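# Put head shell and matching auxiliary weight on mat

## Task

Set the head shell, cartridge still mounted, down on the mat along with exactly one matching auxiliary weight, or none, chosen from the head shell's scale reading using the maker's table: 14.3 to 20.7 g means no weight, 18.7 to 25.1 g means the small (slim) stud cylinder, 23.0 to 28.5 g means the large (squat) stud cylinder. No other auxiliary weight may be on the mat. Dropping the head shell or knocking it hard can count as failure.

## Robot and tools

Robot: two arms, left_arm and right_arm, bases near (+0.042, +0.361, 0) m and (+0.007, -0.396, 0) m. right_arm has a five-finger right hand and left_arm a mirrored left hand. A camera stand sits behind the arms. Cameras: cam_high, cam_low, cam_left_wrist, cam_right_wrist, each 672x504.

Scene frame: origin at table-top height midway between the arms, +x out over the table, +y toward left_arm, +z up. Positions, orientations (quat_wxyz) and velocities in results use this frame. Offsets in commands do not: they run along the axes of that arm's own Hand target.

Hand point: a spot 0.05 m in front of the palm and 0.15 m from the wrist flange. Its +z runs along the straightened fingers, +y points out of the palm, +x goes across the palm away from the thumb on the right hand and toward the thumb on the left. Straight fingers reach 0.06 to 0.07 m past the point, 0.06 m behind it along -y. A bracket on the little-finger side and the wrist itself (hanging up to 0.11 m below with palm down, 0.23 m with palm up) can strike the table first.

The 28-number row, used by execute_actions and move, covers both arms even if one moves. Order: left dx, dy, dz, rx, ry, rz, then left little, ring, middle, index, thumb_bend, thumb_turn, force_limit, speed; then the same fourteen for the right arm. All values lie in [-1, 1]. The six pose values are an offset, not an absolute pose, counted from that arm's Hand target at the start of the action or move, along the Hand target's axes; 1.0 equals 0.6 m for dx, dy, dz and 180 degrees for the rotation vector rx, ry, rz. Sending the same offset again moves further. All zeros re-requests the current Hand target. Hand values are absolute targets: fingers -1 straight, +1 curled; thumb_bend -1 straight, +1 bent; thumb_turn -1 beside the palm, +1 across it facing the fingers. force_limit maps -1..+1 to about 0..10 N at the fingertip (0..15 N for both thumb motors); speed maps -1 to nearly zero, reaching full at +0.48. No number means keep: to leave a hand alone, repeat the last hand numbers actually sent; before any, send hand_measured plus hand_force_limit and hand_speed. Commanded orientation is clipped to within 32 degrees of the measured one per step.

execute_actions(actions, cameras): actions is a list of actions; each action is up to 15 rows, one per 1/30 s step, every row an offset from the action's starting Hand target (not from the previous row); a short action keeps its last row. An empty list returns images. cameras picks views by name, ["all"] for every one.

move(target, speed, blend, stop_force, zero, blocking, cameras): straight-line path toward one row or up to 15 rows, all offsets from the same starting Hand targets. speed in m/s (0.002 to 3.6, default 0.25; turning up to twice that in rad/s), one value or one per target. blend in m rounds corners in a list. stop_force in N (3 to 120) ends an arm's path when its wrist sensor feels that much push against the motion; unreliable when the hand turns, refused with blocking=false. zero=true re-zeroes before the move. Paths do not avoid obstacles or the other arm; avoid routing past an arm's own base. The result adds a move: line, e.g. done, off_target, moving, held, fault, plus limits such as paced or held.

wait(seconds 0 to 10) lets time pass holding commands. stop brakes a running move. zoom_image(camera, region [x0,y0,x1,y1], at most 504x504 pixels) enlarges the newest image of that camera. show_instructions shows reference pages. zero_wrist_force(arm) tares that wrist sensor. finished_scene ends the scene for good.

Results: end_effector_position (m), quat, velocities; Hand target (last commanded pose, basis for next offsets; the hand often rests a little short); Joint positions and torques; hand_measured, hand_stopped_by (moving, target, force, stalled, fault) and hand_load_n (positive when pushed open; a drop in load signals a lost grip), each six values in motor order; Wrist force and torque in the hand's axes with a peak line; MOTOR HOT or fault lines.

Gripping: with thumb_turn at +1 the hand encircles objects roughly 0.035 to 0.065 m thick, handles down to 0.025 m. For a soft grip close slowly (speed -0.94 or less). To tighten, raise force_limit and send a target more closed than measured.

Cautions: 150 N (about) net force or joint torque over limits (wrist joints 26.6 N m) stops an arm for 10 s; stiff arms can fault slightly past firm contact. Never let the hands press each other. Don't drop or slam the head shell, release moving parts, or leave anything off the table. Long stretched holds heat motors. Objects can be nudged by outside pushes; check the scene before finishing.

Each tool is called after "Emit:" as name(argument=value, ...) on one line, values as JSON.

Reference images:

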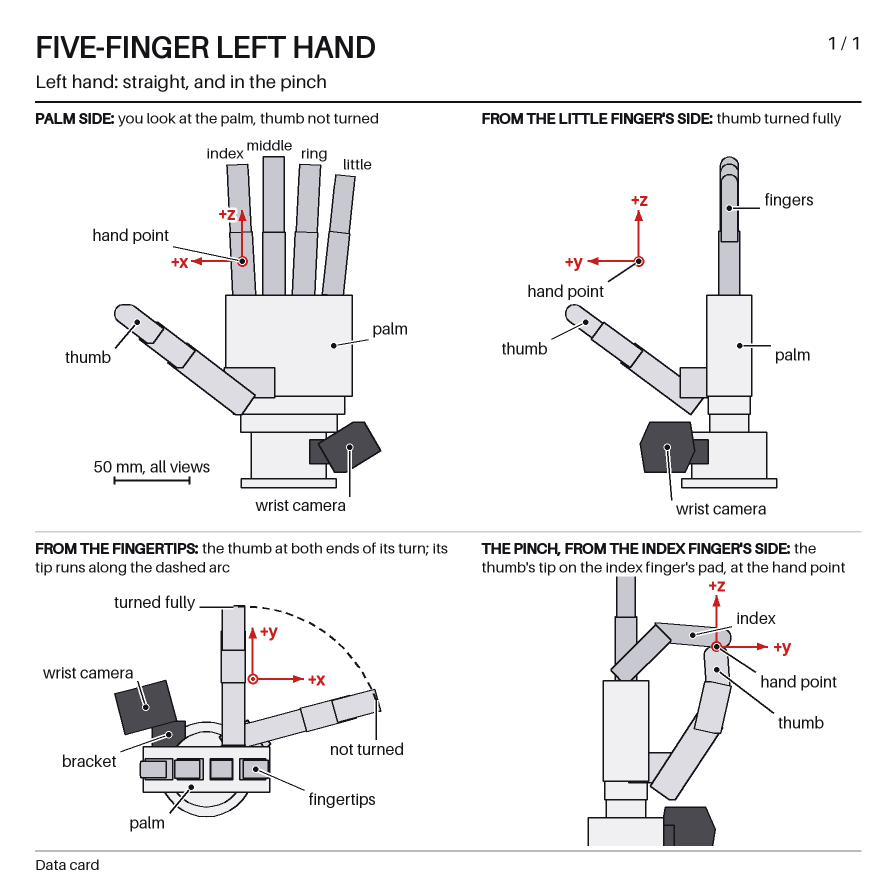

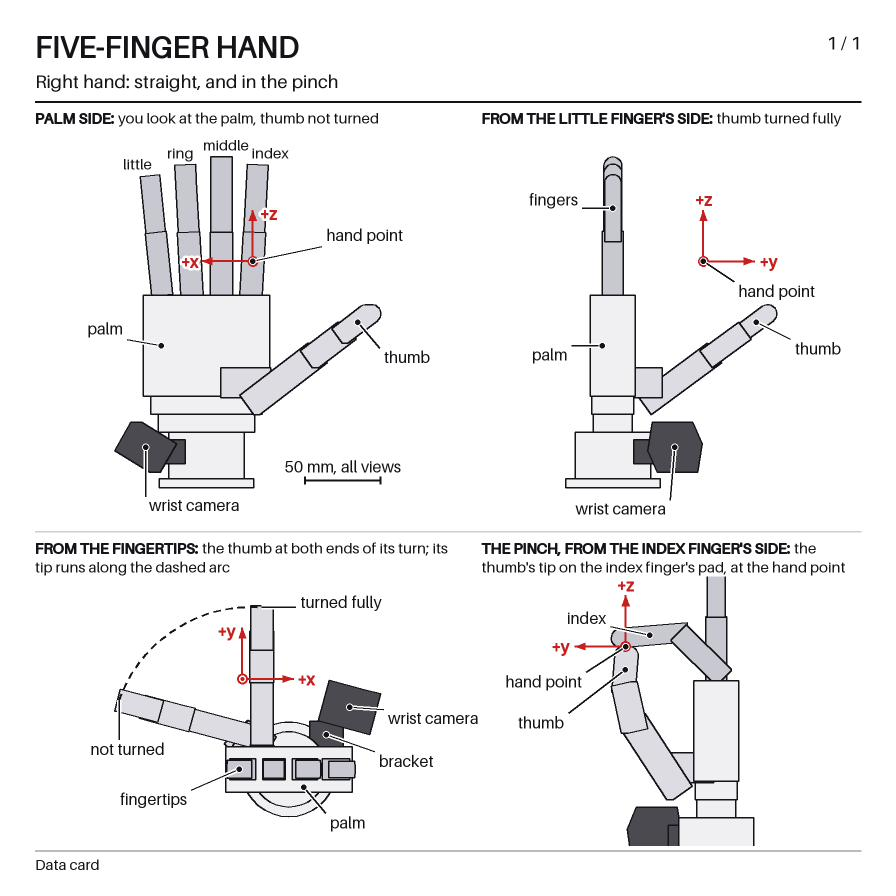

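## Session

Emit:
execute_actions(actions=[])

Scene clock: 0.00 s.
left_arm: end_effector_position=(+0.6203, +0.1018, +0.3390) hand_measured=(-1.000, -1.000, -1.000, -1.000, -1.000, -1.000) hand_load_n=(+0.0, +0.0, +0.0, +0.0, +0.0, +0.0) hand_stopped_by=(target, target, target, target, target, target) hand_force_limit=0.00 hand_speed=-0.80 end_effector_quat_wxyz=(+0.169, +0.909, -0.360, +0.127) | right_arm: end_effector_position=(+0.6301, -0.2443, +0.3958) hand_measured=(-1.000, -1.000, -1.000, -1.000, -1.000, -1.000) hand_load_n=(+0.0, +0.0, +0.0, +0.0, +0.0, +0.0) hand_stopped_by=(target, target, target, target, target, target) hand_force_limit=0.00 hand_speed=-0.80 end_effector_quat_wxyz=(+0.151, +0.134, +0.968, +0.146)
Joint positions: left_arm=[3.212 -2.28 -0.69 1.492 -1.155 2.365] | right_arm=[-0.211 -1.093 0.872 1.491 1.269 -1.429]
Joint velocities: within noise
Joint torques (N m): no reading
Wrist force (N): no reading
Wrist torque (N m): no reading
Wrist force, peak (N): no reading
Hand target: left_arm +0.6203, +0.1018, +0.3390; +0.169, +0.909, -0.360, +0.127 | right_arm +0.6301, -0.2443, +0.3958; +0.151, +0.134, +0.968, +0.146

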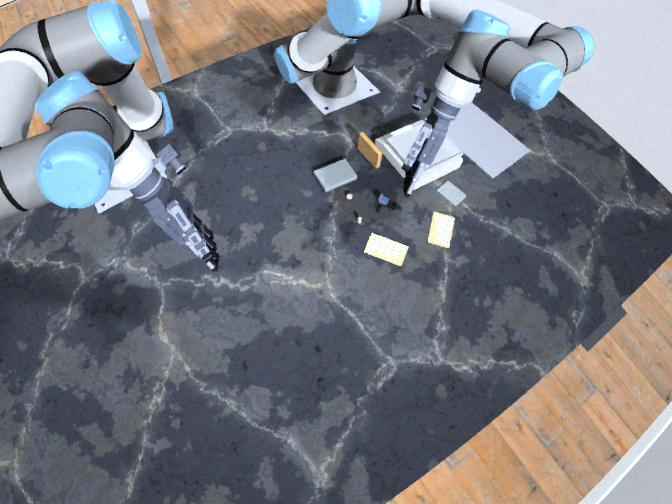

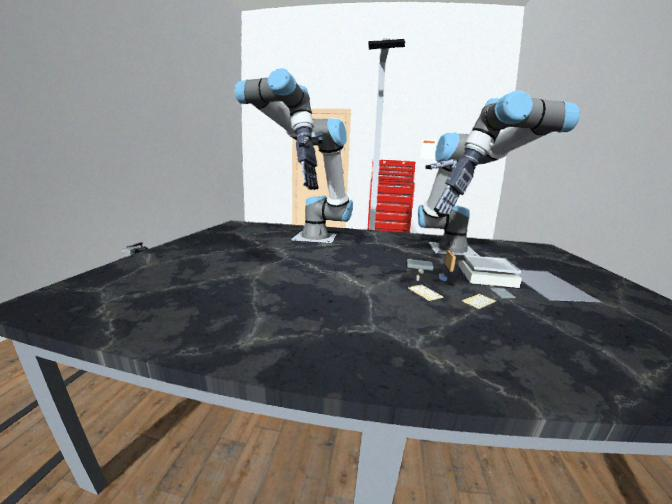

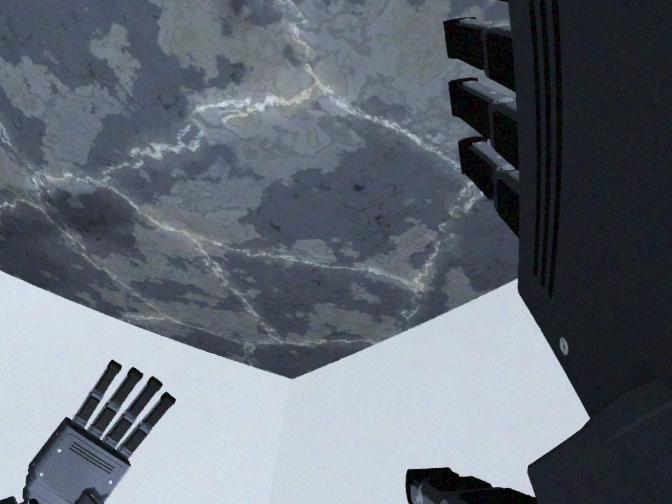

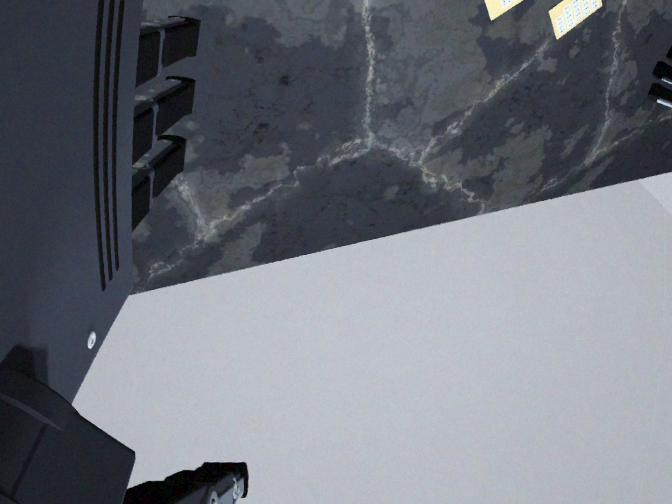

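Emit:
zoom_image(camera="cam_high", region=[300, 110, 540, 290])

Emit:
zoom_image(camera="cam_low", region=[390, 230, 610, 320])

Emit:
zoom_image(camera="cam_high", region=[310, 140, 410, 230])

Scaled by 2.100 from the camera's 672x504 image, which has a finer 960x720 frame.

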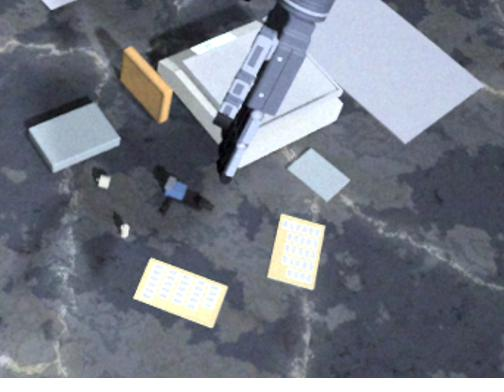

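Scaled by 2.291 from the camera's 672x504 image, which has a finer 960x720 frame.

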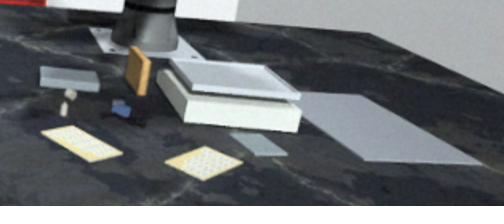

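Scaled by 5.040 from the camera's 672x504 image, which has a finer 960x720 frame.

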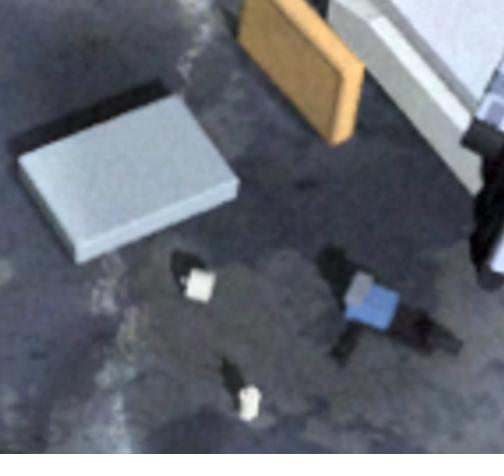

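Emit:
move(target=[0,0,-0.3,0,0,0,-1,-1,-1,-1,-1,-1,0,-0.8,0,0,0,0,0,0,-1,-1,-1,-1,-1,-1,0,-0.8], cameras=["all"])

Scene clock: 39.83 s.
left_arm: end_effector_position=(+0.5993, +0.1736, +0.5017) hand_measured=(-1.000, -1.000, -1.000, -1.000, -1.000, -1.000) hand_load_n=(+0.0, +0.0, +0.0, +0.0, +0.0, -0.5) hand_stopped_by=(target, target, target, target, target, target) hand_force_limit=0.00 hand_speed=-0.80 end_effector_quat_wxyz=(+0.187, +0.907, -0.338, +0.167) | right_arm: end_effector_position=(+0.6301, -0.2443, +0.3958) hand_measured=(-1.000, -1.000, -1.000, -1.000, -1.000, -1.000) hand_load_n=(+0.0, +0.0, +0.0, +0.0, +0.0, +0.5) hand_stopped_by=(target, target, target, target, target, target) hand_force_limit=0.00 hand_speed=-0.80 end_effector_quat_wxyz=(+0.151, +0.134, +0.968, +0.146)
Joint positions: left_arm=[3.377 -2.404 -0.035 0.95 -1.071 2.487] | right_arm=[-0.211 -1.093 0.872 1.491 1.269 -1.429]
Joint torques (N m): left_arm=[7.48 50.7 16.76 -5.08 0.27 -1.43] | right_arm=[2.51 -36.38 -18.25 1.63 -0.24 0.1]
Wrist force (N): left_arm=[-0.2 0.1 0.7] | right_arm=[0.1 -0.1 0.1]
Wrist torque (N m): left_arm=[0.11 0.13 -0.11] | right_arm=[-0.02 -0.02 0.00]
Wrist force, peak (N): left_arm=[0.0 0.7 2.4] | right_arm=[0.0 -0.4 0.2]
Hand target: left_arm +0.6006, +0.1735, +0.5029; +0.169, +0.909, -0.360, +0.127 | right_arm +0.6301, -0.2443, +0.3958; +0.151, +0.134, +0.968, +0.146
Off the commanded pose: left_arm 0.002 m, 6 deg | right_arm 0.000 m, 0 deg.
elbow stopped short (left arm): the move would have taken joint 3 (elbow) straighter than the controller allows.
move: off_target (left_arm)

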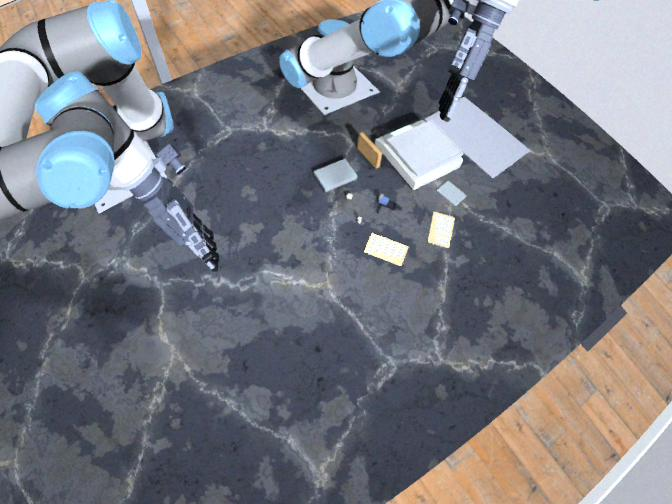

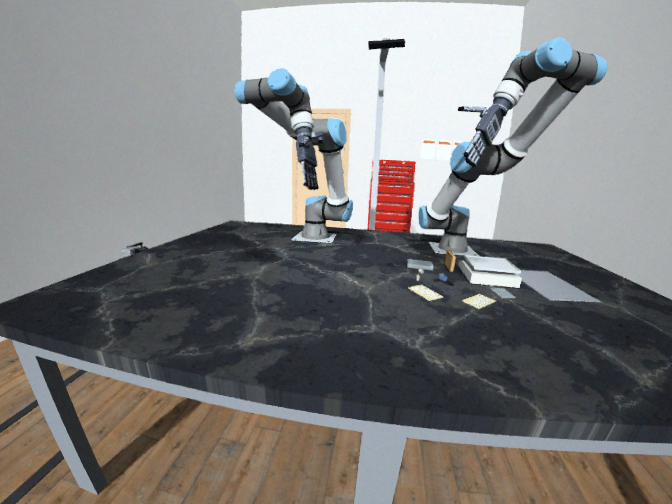

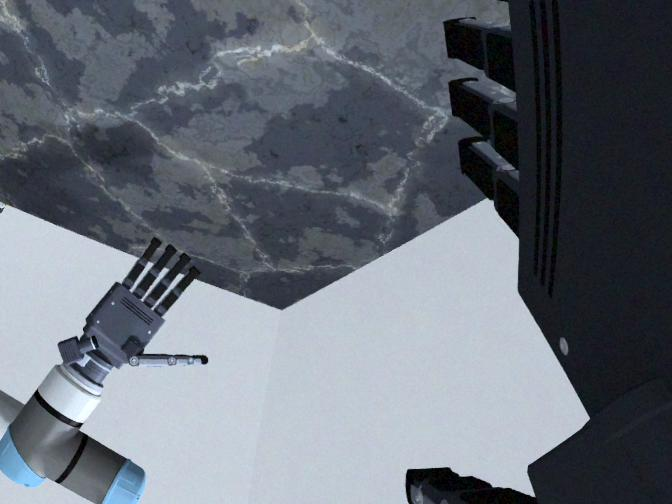

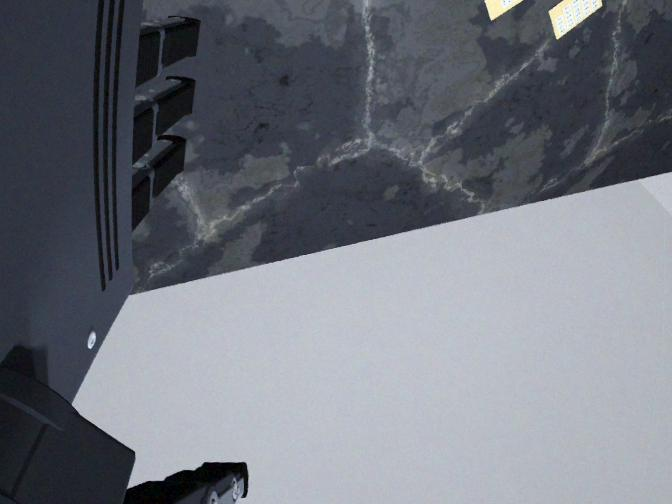

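Emit:
move(target=[-0.408,0.049,0.22,0.071,-0.255,-0.008,-1,-1,-1,-1,-1,-1,0,-0.8,0,0,0,0,0,0,-1,-1,-1,-1,-1,-1,0,-0.8], cameras=["cam_high","cam_left_wrist"])

Scene clock: 80.00 s.
left_arm: end_effector_position=(+0.4211, +0.2504, +0.3029) hand_measured=(-1.000, -1.000, -1.000, -1.000, -1.000, -1.000) hand_load_n=(+0.0, +0.0, +0.0, +0.5, +0.0, +0.0) hand_stopped_by=(target, target, target, target, target, target) hand_force_limit=0.00 hand_speed=-0.80 end_effector_quat_wxyz=(-0.082, +0.903, -0.370, -0.200) | right_arm: end_effector_position=(+0.6301, -0.2443, +0.3958) hand_measured=(-1.000, -1.000, -1.000, -1.000, -1.000, -1.000) hand_load_n=(+0.0, +0.0, +0.0, +0.0, +0.0, +0.0) hand_stopped_by=(target, target, target, target, target, target) hand_force_limit=0.00 hand_speed=-0.80 end_effector_quat_wxyz=(+0.151, +0.134, +0.968, +0.146)
Joint positions: left_arm=[3.175 -2.002 -1.233 1.35 -1.88 2.322] | right_arm=[-0.211 -1.093 0.872 1.491 1.269 -1.429]
Joint torques (N m): left_arm=[8.35 28.24 8.18 -5.45 -2.27 -0.68] | right_arm=[0.9 -35.68 -18.26 1.82 -0.21 0.04]
Wrist force (N): left_arm=[-2.5 -0.3 -0.9] | right_arm=[0.2 -0.1 0.0]
Wrist torque (N m): left_arm=[0.03 0.22 -0.18] | right_arm=[-0.03 -0.03 0.01]
Wrist force, peak (N): left_arm=[-2.9 -0.2 -0.8] | right_arm=[0.3 -0.4 0.0]
Hand target: left_arm +0.4211, +0.2505, +0.3028; -0.082, +0.903, -0.370, -0.200 | right_arm +0.6301, -0.2443, +0.3958; +0.151, +0.134, +0.968, +0.146
Off the commanded pose: left_arm 0.000 m, 0 deg | right_arm 0.000 m, 0 deg.
move: done
Images, in order (width x height): cam_high 672x504, cam_left_wrist 672x504.

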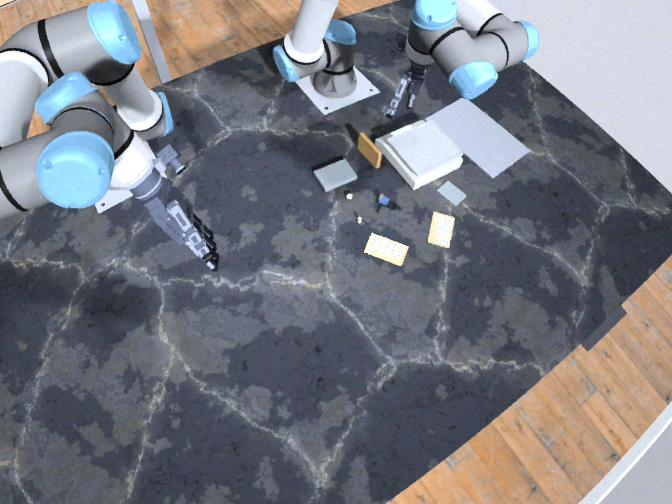

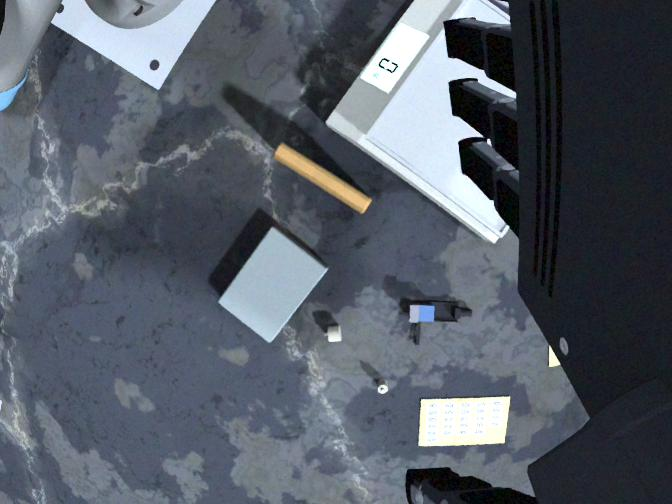

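Emit:
zoom_image(camera="cam_left_wrist", region=[300, 0, 520, 170])

Emit:
zoom_image(camera="cam_left_wrist", region=[290, 270, 530, 460])

Emit:
zoom_image(camera="cam_left_wrist", region=[370, 280, 500, 360])

Emit:
zoom_image(camera="cam_left_wrist", region=[310, 300, 410, 400])

Scaled by 2.291 from the camera's 672x504 image, which has a finer 960x720 frame.

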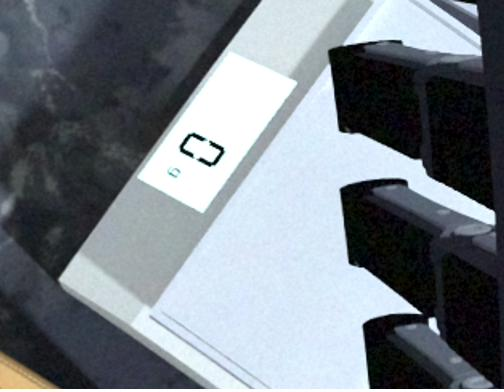

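Scaled by 2.100 from the camera's 672x504 image, which has a finer 960x720 frame.

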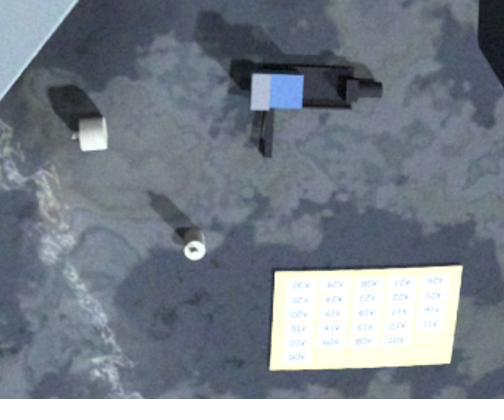

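Scaled by 3.877 from the camera's 672x504 image, which has a finer 960x720 frame.

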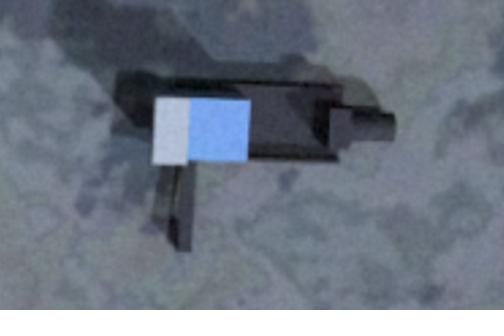

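Scaled by 5.040 from the camera's 672x504 image, which has a finer 960x720 frame.

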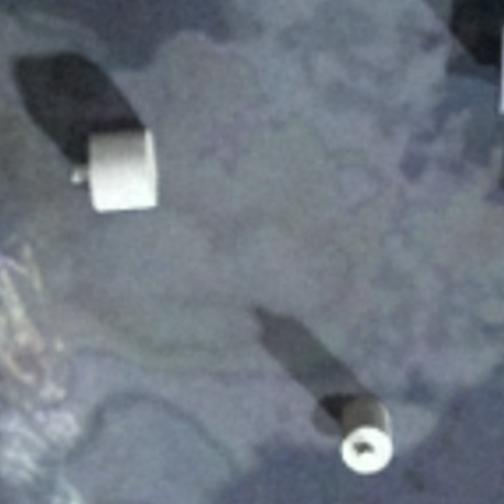

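Emit:
move(target=[-0.035,-0.333,-0.0755,0,0,0,-1,-1,-1,-1,-1,-1,0,-0.8,0,0,0,0,0,0,-1,-1,-1,-1,-1,-1,0,-0.8], cameras=["cam_left_wrist"])

Emit:
zoom_image(camera="cam_left_wrist", region=[0, 0, 504, 504])

Scene clock: 142.37 s.
left_arm: end_effector_position=(+0.5615, +0.3926, +0.3528) hand_measured=(-1.000, -1.000, -1.000, -1.000, -1.000, -1.000) hand_load_n=(+0.0, +0.0, +0.0, +0.0, +0.0, +0.0) hand_stopped_by=(target, target, target, target, target, target) hand_force_limit=0.00 hand_speed=-0.80 end_effector_quat_wxyz=(-0.083, +0.903, -0.370, -0.200) | right_arm: end_effector_position=(+0.6301, -0.2443, +0.3958) hand_measured=(-1.000, -1.000, -1.000, -1.000, -1.000, -1.000) hand_load_n=(+0.0, +0.5, +0.0, +0.0, +0.0, +0.0) hand_stopped_by=(target, target, target, target, target, target) hand_force_limit=0.00 hand_speed=-0.80 end_effector_quat_wxyz=(+0.151, +0.134, +0.968, +0.146)
Joint positions: left_arm=[3.402 -2.479 -0.282 0.955 -1.942 2.554] | right_arm=[-0.211 -1.093 0.872 1.491 1.269 -1.429]
Joint torques (N m): left_arm=[8.44 41.86 27 -3.56 -1.55 1.19] | right_arm=[1.03 -36.11 -18.78 1.8 -0.31 0.11]
Wrist force (N): left_arm=[-2.5 0.4 -0.2] | right_arm=[0.0 -0.3 0.1]
Wrist torque (N m): left_arm=[0.12 0.22 -0.13] | right_arm=[-0.06 -0.01 -0.01]
Wrist force, peak (N): left_arm=[-2.8 -1.6 -0.4] | right_arm=[-0.2 -0.4 0.1]
Hand target: left_arm +0.5615, +0.3927, +0.3528; -0.082, +0.903, -0.370, -0.200 | right_arm +0.6301, -0.2443, +0.3958; +0.151, +0.134, +0.968, +0.146
Off the commanded pose: left_arm 0.000 m, 0 deg | right_arm 0.000 m, 0 deg.
move: done
Images, in order (width x height): cam_left_wrist 672x504.

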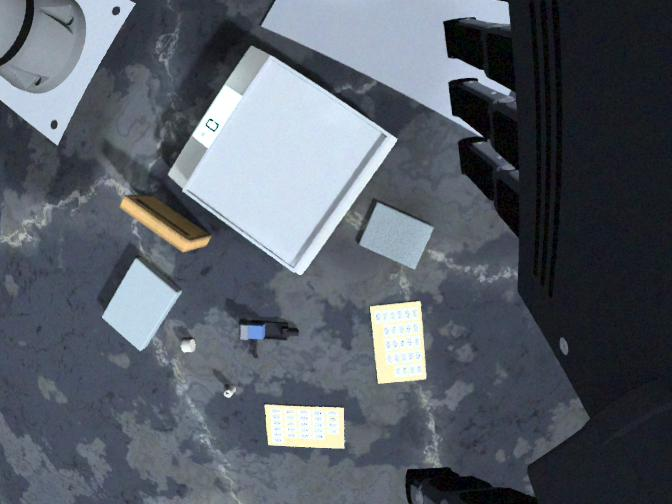

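Scaled by 1.000.

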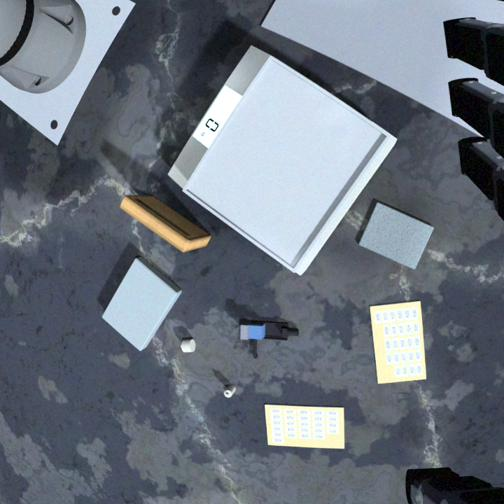

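Emit:
zoom_image(camera="cam_left_wrist", region=[340, 180, 480, 290])

Emit:
zoom_image(camera="cam_left_wrist", region=[240, 0, 504, 150])

Emit:
zoom_image(camera="cam_left_wrist", region=[340, 290, 450, 390])

Emit:
zoom_image(camera="cam_left_wrist", region=[80, 170, 280, 360])

Scaled by 3.600 from the camera's 672x504 image, which has a finer 960x720 frame.

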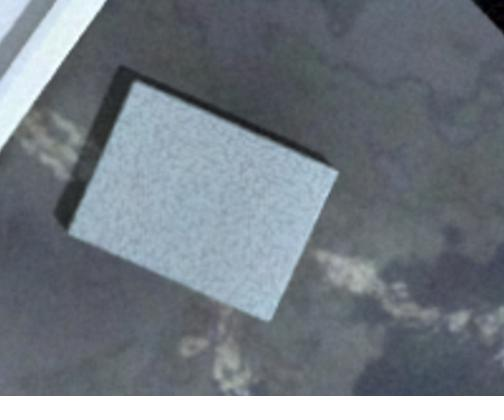

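Scaled by 1.909 from the camera's 672x504 image, which has a finer 960x720 frame.

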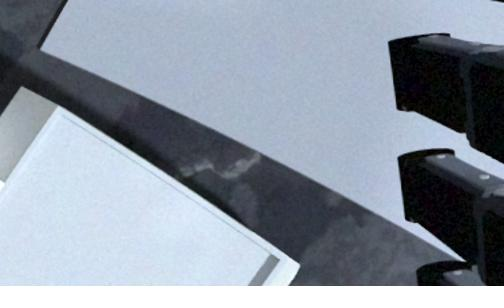

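Scaled by 4.582 from the camera's 672x504 image, which has a finer 960x720 frame.

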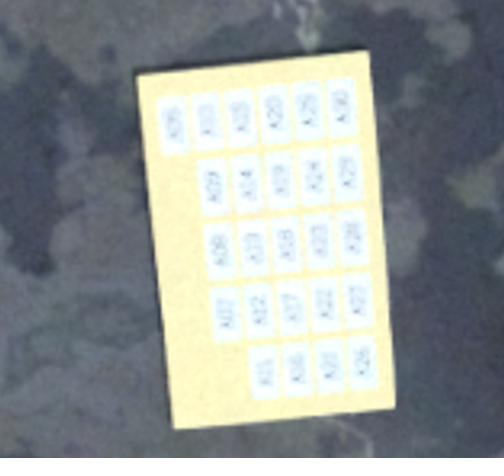

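Scaled by 2.520 from the camera's 672x504 image, which has a finer 960x720 frame.

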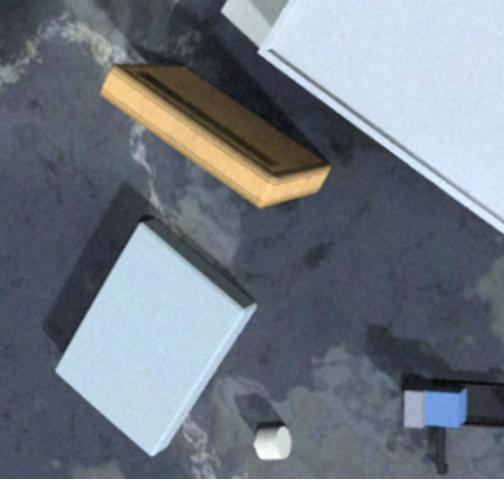

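Emit:
move(target=[0.1,-0.2,0.05,0,0,0,-1,-1,-1,-1,-1,-1,0,-0.8,0,0,0,0,0,0,-1,-1,-1,-1,-1,-1,0,-0.8], cameras=["cam_left_wrist", "cam_high"])

Emit:
zoom_image(camera="cam_high", region=[410, 80, 550, 220])

Scene clock: 160.13 s.
left_arm: end_effector_position=(+0.6736, +0.4488, +0.2994) hand_measured=(-1.000, -1.000, -1.000, -1.000, -1.000, -1.000) hand_load_n=(+0.0, +0.0, +0.0, +0.0, +0.0, +0.0) hand_stopped_by=(target, target, target, target, target, target) hand_force_limit=0.00 hand_speed=-0.80 end_effector_quat_wxyz=(-0.192, +0.916, -0.351, -0.009) | right_arm: end_effector_position=(+0.6301, -0.2443, +0.3958) hand_measured=(-1.000, -1.000, -1.000, -1.000, -1.000, -1.000) hand_load_n=(+0.0, +0.0, +0.0, +0.5, +0.0, +0.0) hand_stopped_by=(target, target, target, target, target, target) hand_force_limit=0.00 hand_speed=-0.80 end_effector_quat_wxyz=(+0.151, +0.134, +0.968, +0.146)
Joint positions: left_arm=[3.464 -2.589 -0.035 1.289 -1.88 2.651] | right_arm=[-0.211 -1.093 0.872 1.491 1.269 -1.429]
Joint torques (N m): left_arm=[-8.34 51.95 12.89 0.07 -2.94 -1.28] | right_arm=[1.47 -36.35 -18.54 1.86 -0.27 0.07]
Wrist force (N): left_arm=[-1.5 -0.3 -0.3] | right_arm=[0.2 -0.1 0.1]
Wrist torque (N m): left_arm=[0.18 0.16 -0.14] | right_arm=[-0.02 -0.03 0.01]
Wrist force, peak (N): left_arm=[-2.9 2.1 -0.9] | right_arm=[-0.1 -0.4 0.2]
Hand target: left_arm +0.6754, +0.4489, +0.3003; -0.082, +0.903, -0.370, -0.200 | right_arm +0.6301, -0.2443, +0.3958; +0.151, +0.134, +0.968, +0.146
Off the commanded pose: left_arm 0.002 m, 25 deg | right_arm 0.000 m, 0 deg.
elbow stopped short (left arm): the move would have taken joint 3 (elbow) straighter than the controller allows.
move: off_target (left_arm)
Images, in order (width x height): cam_high 672x504, cam_left_wrist 672x504.

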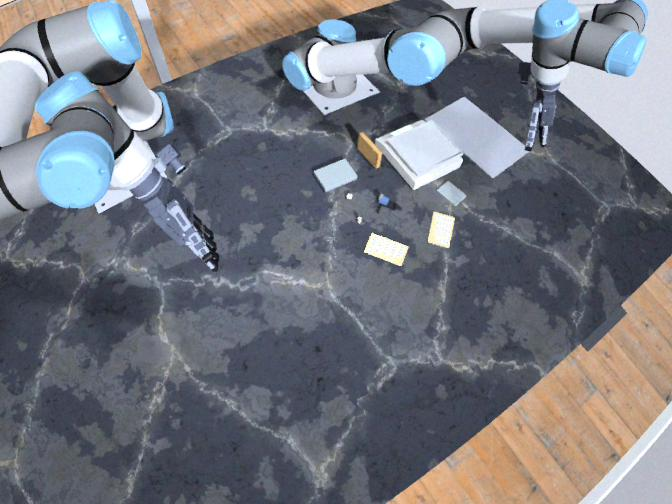

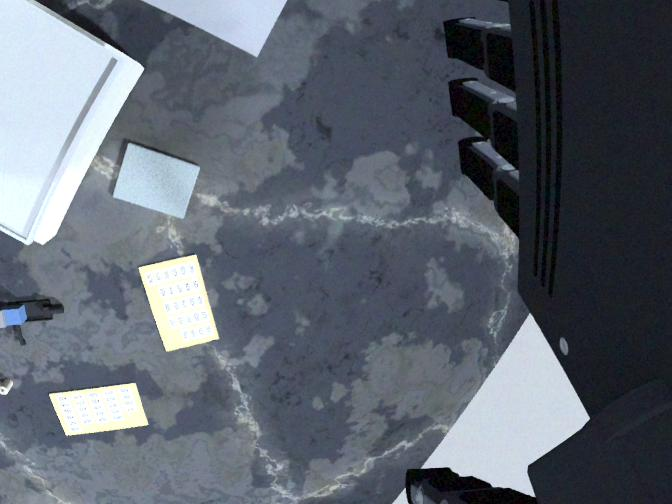

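Scaled by 3.600 from the camera's 672x504 image, which has a finer 960x720 frame.

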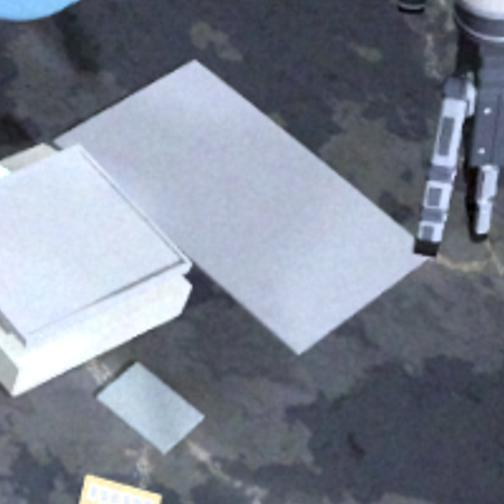

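Emit:
move(target=[0.102,0.4115,0.136,0.246,0.1325,-0.054,0.9,0.9,0.9,0.5,-0.3,-0.3,-0.5,0.2,0,0,0,0,0,0,-1,-1,-1,-1,-1,-1,0,-0.8], cameras=["all"])

Scene clock: 292.43 s.
left_arm: end_effector_position=(+0.5170, +0.2585, +0.2004) hand_measured=(+0.900, +0.900, +0.900, +0.500, -0.300, -0.300) hand_load_n=(+0.0, +0.0, +0.0, +0.0, +0.0, +0.0) hand_stopped_by=(target, target, target, target, target, target) hand_force_limit=-0.50 hand_speed=0.20 end_effector_quat_wxyz=(-0.354, +0.854, -0.351, +0.146) | right_arm: end_effector_position=(+0.6301, -0.2443, +0.3958) hand_measured=(-1.000, -1.000, -1.000, -1.000, -1.000, -1.000) hand_load_n=(+0.0, +0.0, +0.0, +0.0, +0.0, +0.0) hand_stopped_by=(target, target, target, target, target, target) hand_force_limit=0.00 hand_speed=-0.80 end_effector_quat_wxyz=(+0.151, +0.134, +0.968, +0.146)
Joint positions: left_arm=[3.035 -1.769 -1.649 2.4 -2.161 2.406] | right_arm=[-0.211 -1.093 0.872 1.491 1.269 -1.429]
Joint torques (N m): left_arm=[-7.19 32.82 6.82 0.72 -2.21 -1.33] | right_arm=[1.73 -36.62 -18.62 1.9 -0.2 0.25]
Wrist force (N): left_arm=[-1.1 -1.5 -0.7] | right_arm=[0.2 -0.1 0.1]
Wrist torque (N m): left_arm=[0.10 0.19 -0.08] | right_arm=[-0.03 -0.04 0.01]
Wrist force, peak (N): left_arm=[-2.2 -1.1 -2.5] | right_arm=[0.1 -0.3 0.4]
Hand target: left_arm +0.5170, +0.2585, +0.2004; -0.354, +0.854, -0.351, +0.146 | right_arm +0.6301, -0.2443, +0.3958; +0.151, +0.134, +0.968, +0.146
Off the commanded pose: left_arm 0.000 m, 0 deg | right_arm 0.000 m, 0 deg.
move: done

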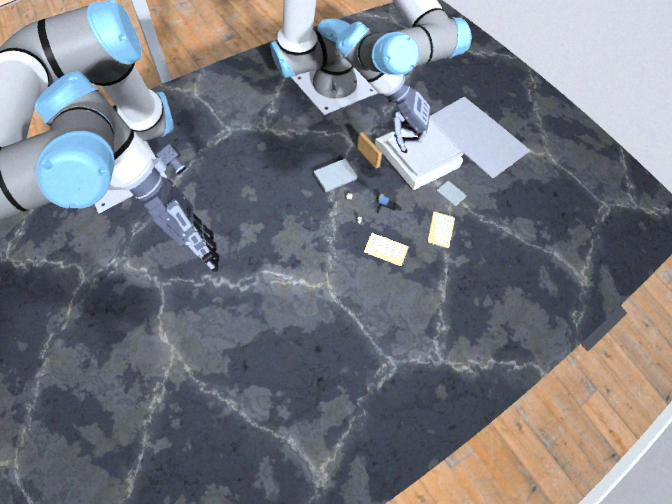

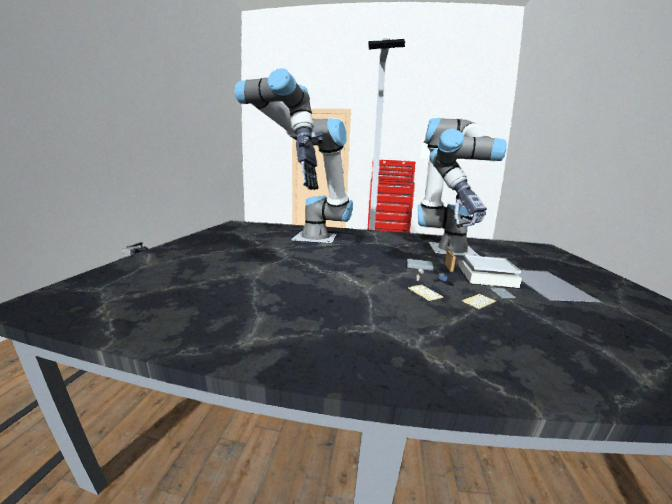

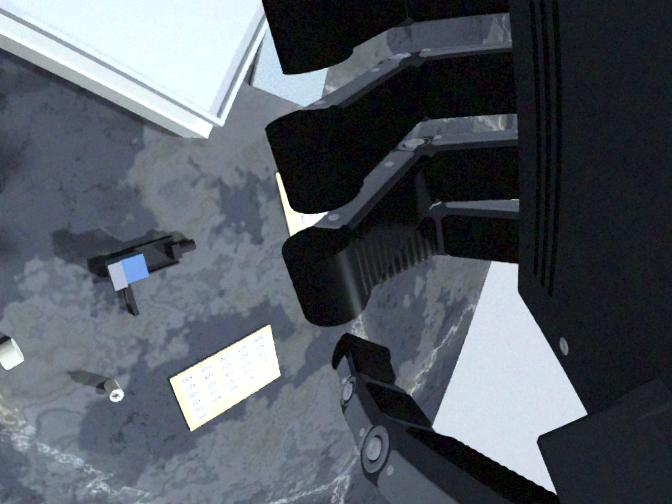

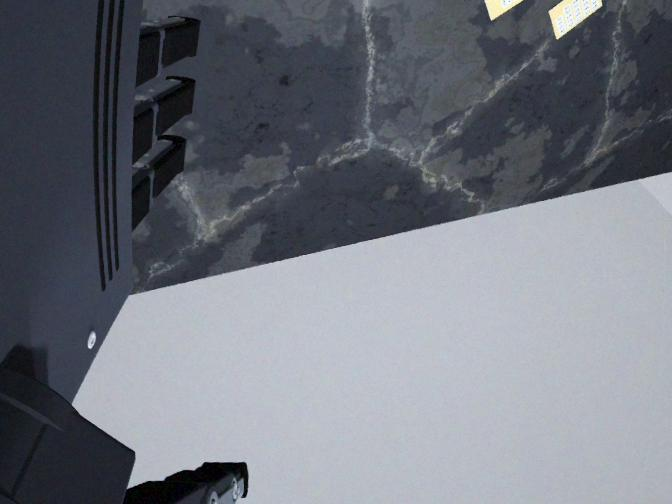

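Emit:
move(target=[0,0,0,0,0,0,0.9,0.9,0.9,0.5,-0.3,0.2,-0.7,0.2,0,0,0,0,0,0,-1,-1,-1,-1,-1,-1,0,-0.8], cameras=["cam_left_wrist"])

Emit:
zoom_image(camera="cam_left_wrist", region=[240, 180, 480, 420])

Scene clock: 332.67 s.
left_arm: end_effector_position=(+0.5170, +0.2585, +0.2004) hand_measured=(+0.900, +0.900, +0.900, +0.500, -0.300, +0.200) hand_load_n=(+0.0, +0.0, +0.0, +0.5, +0.0, +0.0) hand_stopped_by=(target, target, target, target, target, target) hand_force_limit=-0.70 hand_speed=0.20 end_effector_quat_wxyz=(-0.354, +0.854, -0.351, +0.146) | right_arm: end_effector_position=(+0.6301, -0.2443, +0.3958) hand_measured=(-1.000, -1.000, -1.000, -1.000, -1.000, -1.000) hand_load_n=(+0.0, +0.0, +0.0, +0.0, +0.0, +0.0) hand_stopped_by=(target, target, target, target, target, target) hand_force_limit=0.00 hand_speed=-0.80 end_effector_quat_wxyz=(+0.151, +0.134, +0.968, +0.146)
Joint positions: left_arm=[3.035 -1.769 -1.649 2.4 -2.161 2.406] | right_arm=[-0.211 -1.093 0.872 1.491 1.269 -1.429]
Joint torques (N m): left_arm=[-9.75 32.64 7.3 0.53 -3.02 -1.4] | right_arm=[1.15 -37.03 -19.1 1.9 -0.31 0.13]
Wrist force (N): left_arm=[-1.3 -1.0 -0.5] | right_arm=[0.1 -0.4 0.0]
Wrist torque (N m): left_arm=[0.17 0.23 -0.10] | right_arm=[-0.06 -0.01 -0.01]
Wrist force, peak (N): left_arm=[-1.4 -1.5 -0.8] | right_arm=[0.0 -0.3 0.3]
Hand target: left_arm +0.5170, +0.2585, +0.2004; -0.354, +0.854, -0.351, +0.146 | right_arm +0.6301, -0.2443, +0.3958; +0.151, +0.134, +0.968, +0.146
Off the commanded pose: left_arm 0.000 m, 0 deg | right_arm 0.000 m, 0 deg.
move: done
Images, in order (width x height): cam_left_wrist 672x504.

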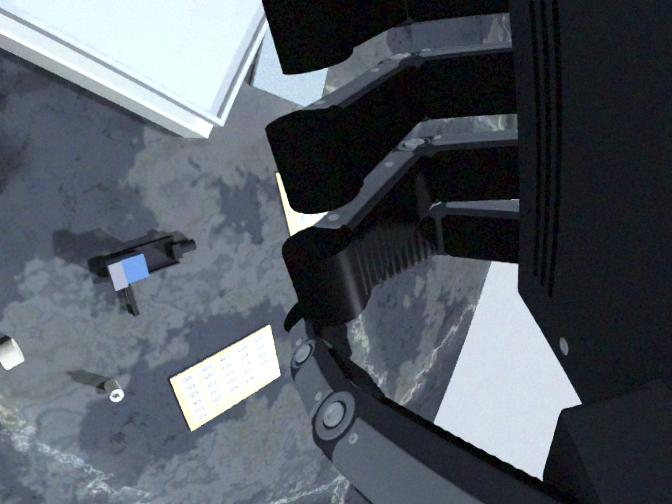

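Scaled by 2.100 from the camera's 672x504 image, which has a finer 960x720 frame.

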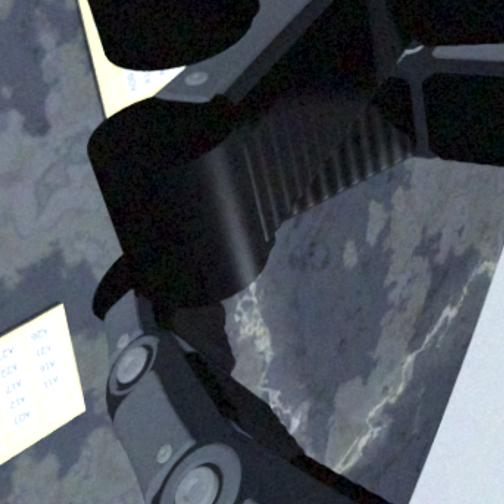

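Emit:
move(target=[0,0.0943,0.0943,0,0.0353,0.0353,0.9,0.9,0.9,0.5,-0.3,-1,-0.7,0.2,0,0,0,0,0,0,-1,-1,-1,-1,-1,-1,0,-0.8], cameras=["cam_left_wrist", "cam_low"])

Emit:
zoom_image(camera="cam_low", region=[390, 150, 560, 310])

Scene clock: 362.37 s.
left_arm: end_effector_position=(+0.5171, +0.2585, +0.1204) hand_measured=(+0.900, +0.900, +0.900, +0.500, -0.300, -1.000) hand_load_n=(+0.0, +0.0, +0.0, +0.0, +0.0, +0.0) hand_stopped_by=(target, target, target, target, target, target) hand_force_limit=-0.70 hand_speed=0.20 end_effector_quat_wxyz=(-0.341, +0.824, -0.417, +0.173) | right_arm: end_effector_position=(+0.6301, -0.2443, +0.3958) hand_measured=(-1.000, -1.000, -1.000, -1.000, -1.000, -1.000) hand_load_n=(+0.0, +0.0, +0.0, +0.0, +0.0, +0.0) hand_stopped_by=(target, target, target, target, target, target) hand_force_limit=0.00 hand_speed=-0.80 end_effector_quat_wxyz=(+0.151, +0.134, +0.968, +0.146)
Joint positions: left_arm=[3.085 -1.778 -1.835 2.695 -2.044 2.603] | right_arm=[-0.211 -1.093 0.872 1.491 1.269 -1.429]
Joint torques (N m): left_arm=[-9.74 29.14 11.02 1.11 -0.79 1.42] | right_arm=[1.62 -37.27 -18.26 1.91 -0.37 0.24]
Wrist force (N): left_arm=[-0.9 -1.0 -0.7] | right_arm=[0.1 -0.1 0.1]
Wrist torque (N m): left_arm=[0.18 0.11 0.09] | right_arm=[-0.02 -0.03 0.01]
Wrist force, peak (N): left_arm=[-1.2 -2.2 -2.1] | right_arm=[0.1 -0.4 0.2]
Hand target: left_arm +0.5171, +0.2584, +0.1204; -0.341, +0.824, -0.417, +0.173 | right_arm +0.6301, -0.2443, +0.3958; +0.151, +0.134, +0.968, +0.146
Off the commanded pose: left_arm 0.000 m, 0 deg | right_arm 0.000 m, 0 deg.
move: done
Images, in order (width x height): cam_low 672x504, cam_left_wrist 672x504.

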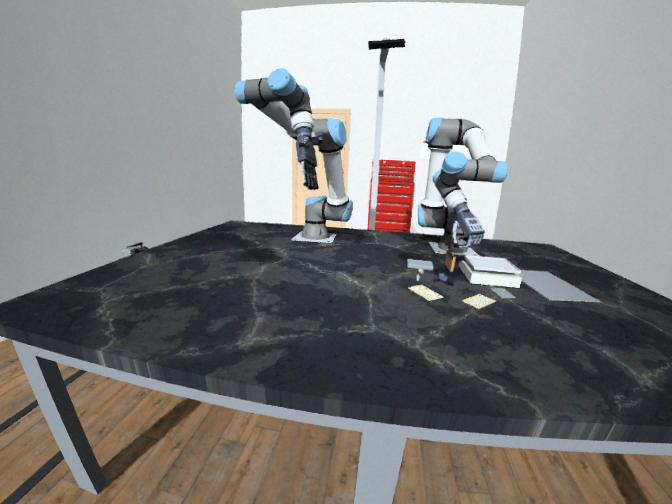

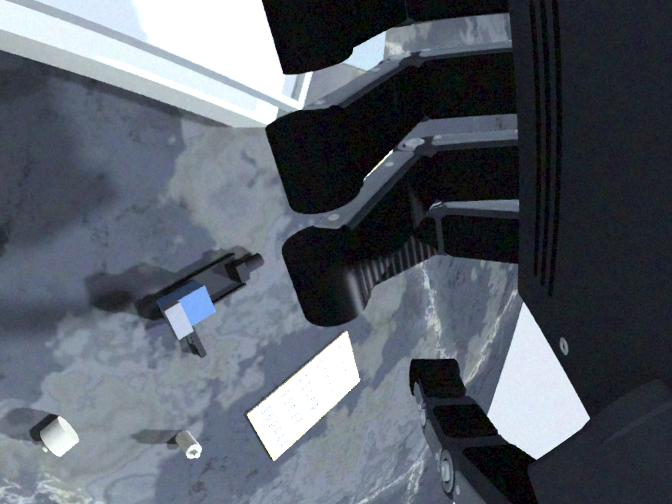

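Scaled by 2.965 from the camera's 672x504 image, which has a finer 960x720 frame.

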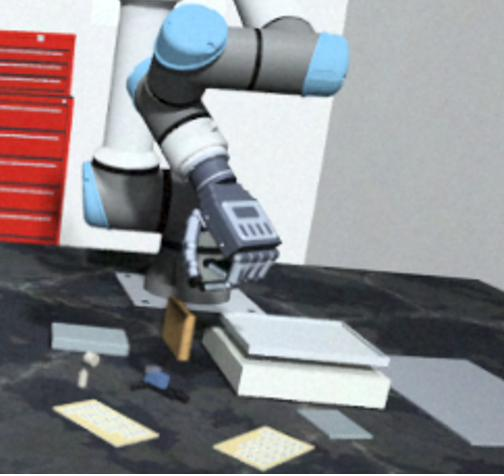

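Emit:
move(target=[0,0.151,-0.0094,0,0,0,0.95,0.95,0.95,-0.5,0.5,-1,-0.7,0.2,0,0,0,0,0,0,-1,-1,-1,-1,-1,-1,0,-0.8], cameras=["cam_left_wrist"])

Scene clock: 488.27 s.
left_arm: end_effector_position=(+0.4623, +0.2181, +0.0603) hand_measured=(+0.950, +0.950, +0.950, -0.500, +0.500, -1.000) hand_load_n=(+0.0, +0.0, +0.0, +0.0, +0.0, +0.0) hand_stopped_by=(target, target, target, target, target, target) hand_force_limit=-0.70 hand_speed=0.20 end_effector_quat_wxyz=(-0.341, +0.824, -0.417, +0.173) | right_arm: end_effector_position=(+0.6301, -0.2443, +0.3958) hand_measured=(-1.000, -1.000, -1.000, -1.000, -1.000, -1.000) hand_load_n=(+0.0, +0.0, +0.0, +0.0, +0.0, +0.0) hand_stopped_by=(target, target, target, target, target, target) hand_force_limit=0.00 hand_speed=-0.80 end_effector_quat_wxyz=(+0.151, +0.134, +0.968, +0.146)
Joint positions: left_arm=[2.946 -1.809 -1.992 2.82 -2.125 2.474] | right_arm=[-0.211 -1.093 0.872 1.491 1.269 -1.429]
Joint torques (N m): left_arm=[-6.11 25.98 9.82 -1.49 1.09 -1.13] | right_arm=[2.43 -37.63 -18.83 1.89 -0.52 0.29]
Wrist force (N): left_arm=[-0.6 -0.9 -1.0] | right_arm=[0.0 -0.2 0.0]
Wrist torque (N m): left_arm=[0.26 0.07 -0.06] | right_arm=[-0.04 -0.01 0.00]
Wrist force, peak (N): left_arm=[-0.9 -3.1 -0.7] | right_arm=[0.4 -0.1 0.2]
Hand target: left_arm +0.4623, +0.2181, +0.0603; -0.341, +0.824, -0.417, +0.173 | right_arm +0.6301, -0.2443, +0.3958; +0.151, +0.134, +0.968, +0.146
Off the commanded pose: left_arm 0.000 m, 0 deg | right_arm 0.000 m, 0 deg.
move: done
Images, in order (width x height): cam_left_wrist 672x504.

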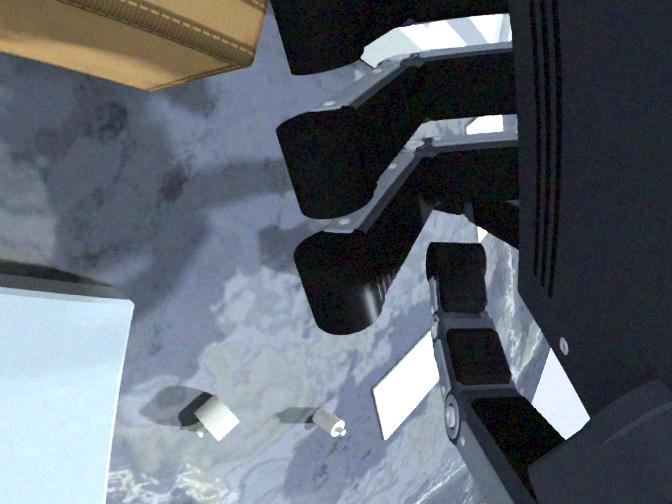

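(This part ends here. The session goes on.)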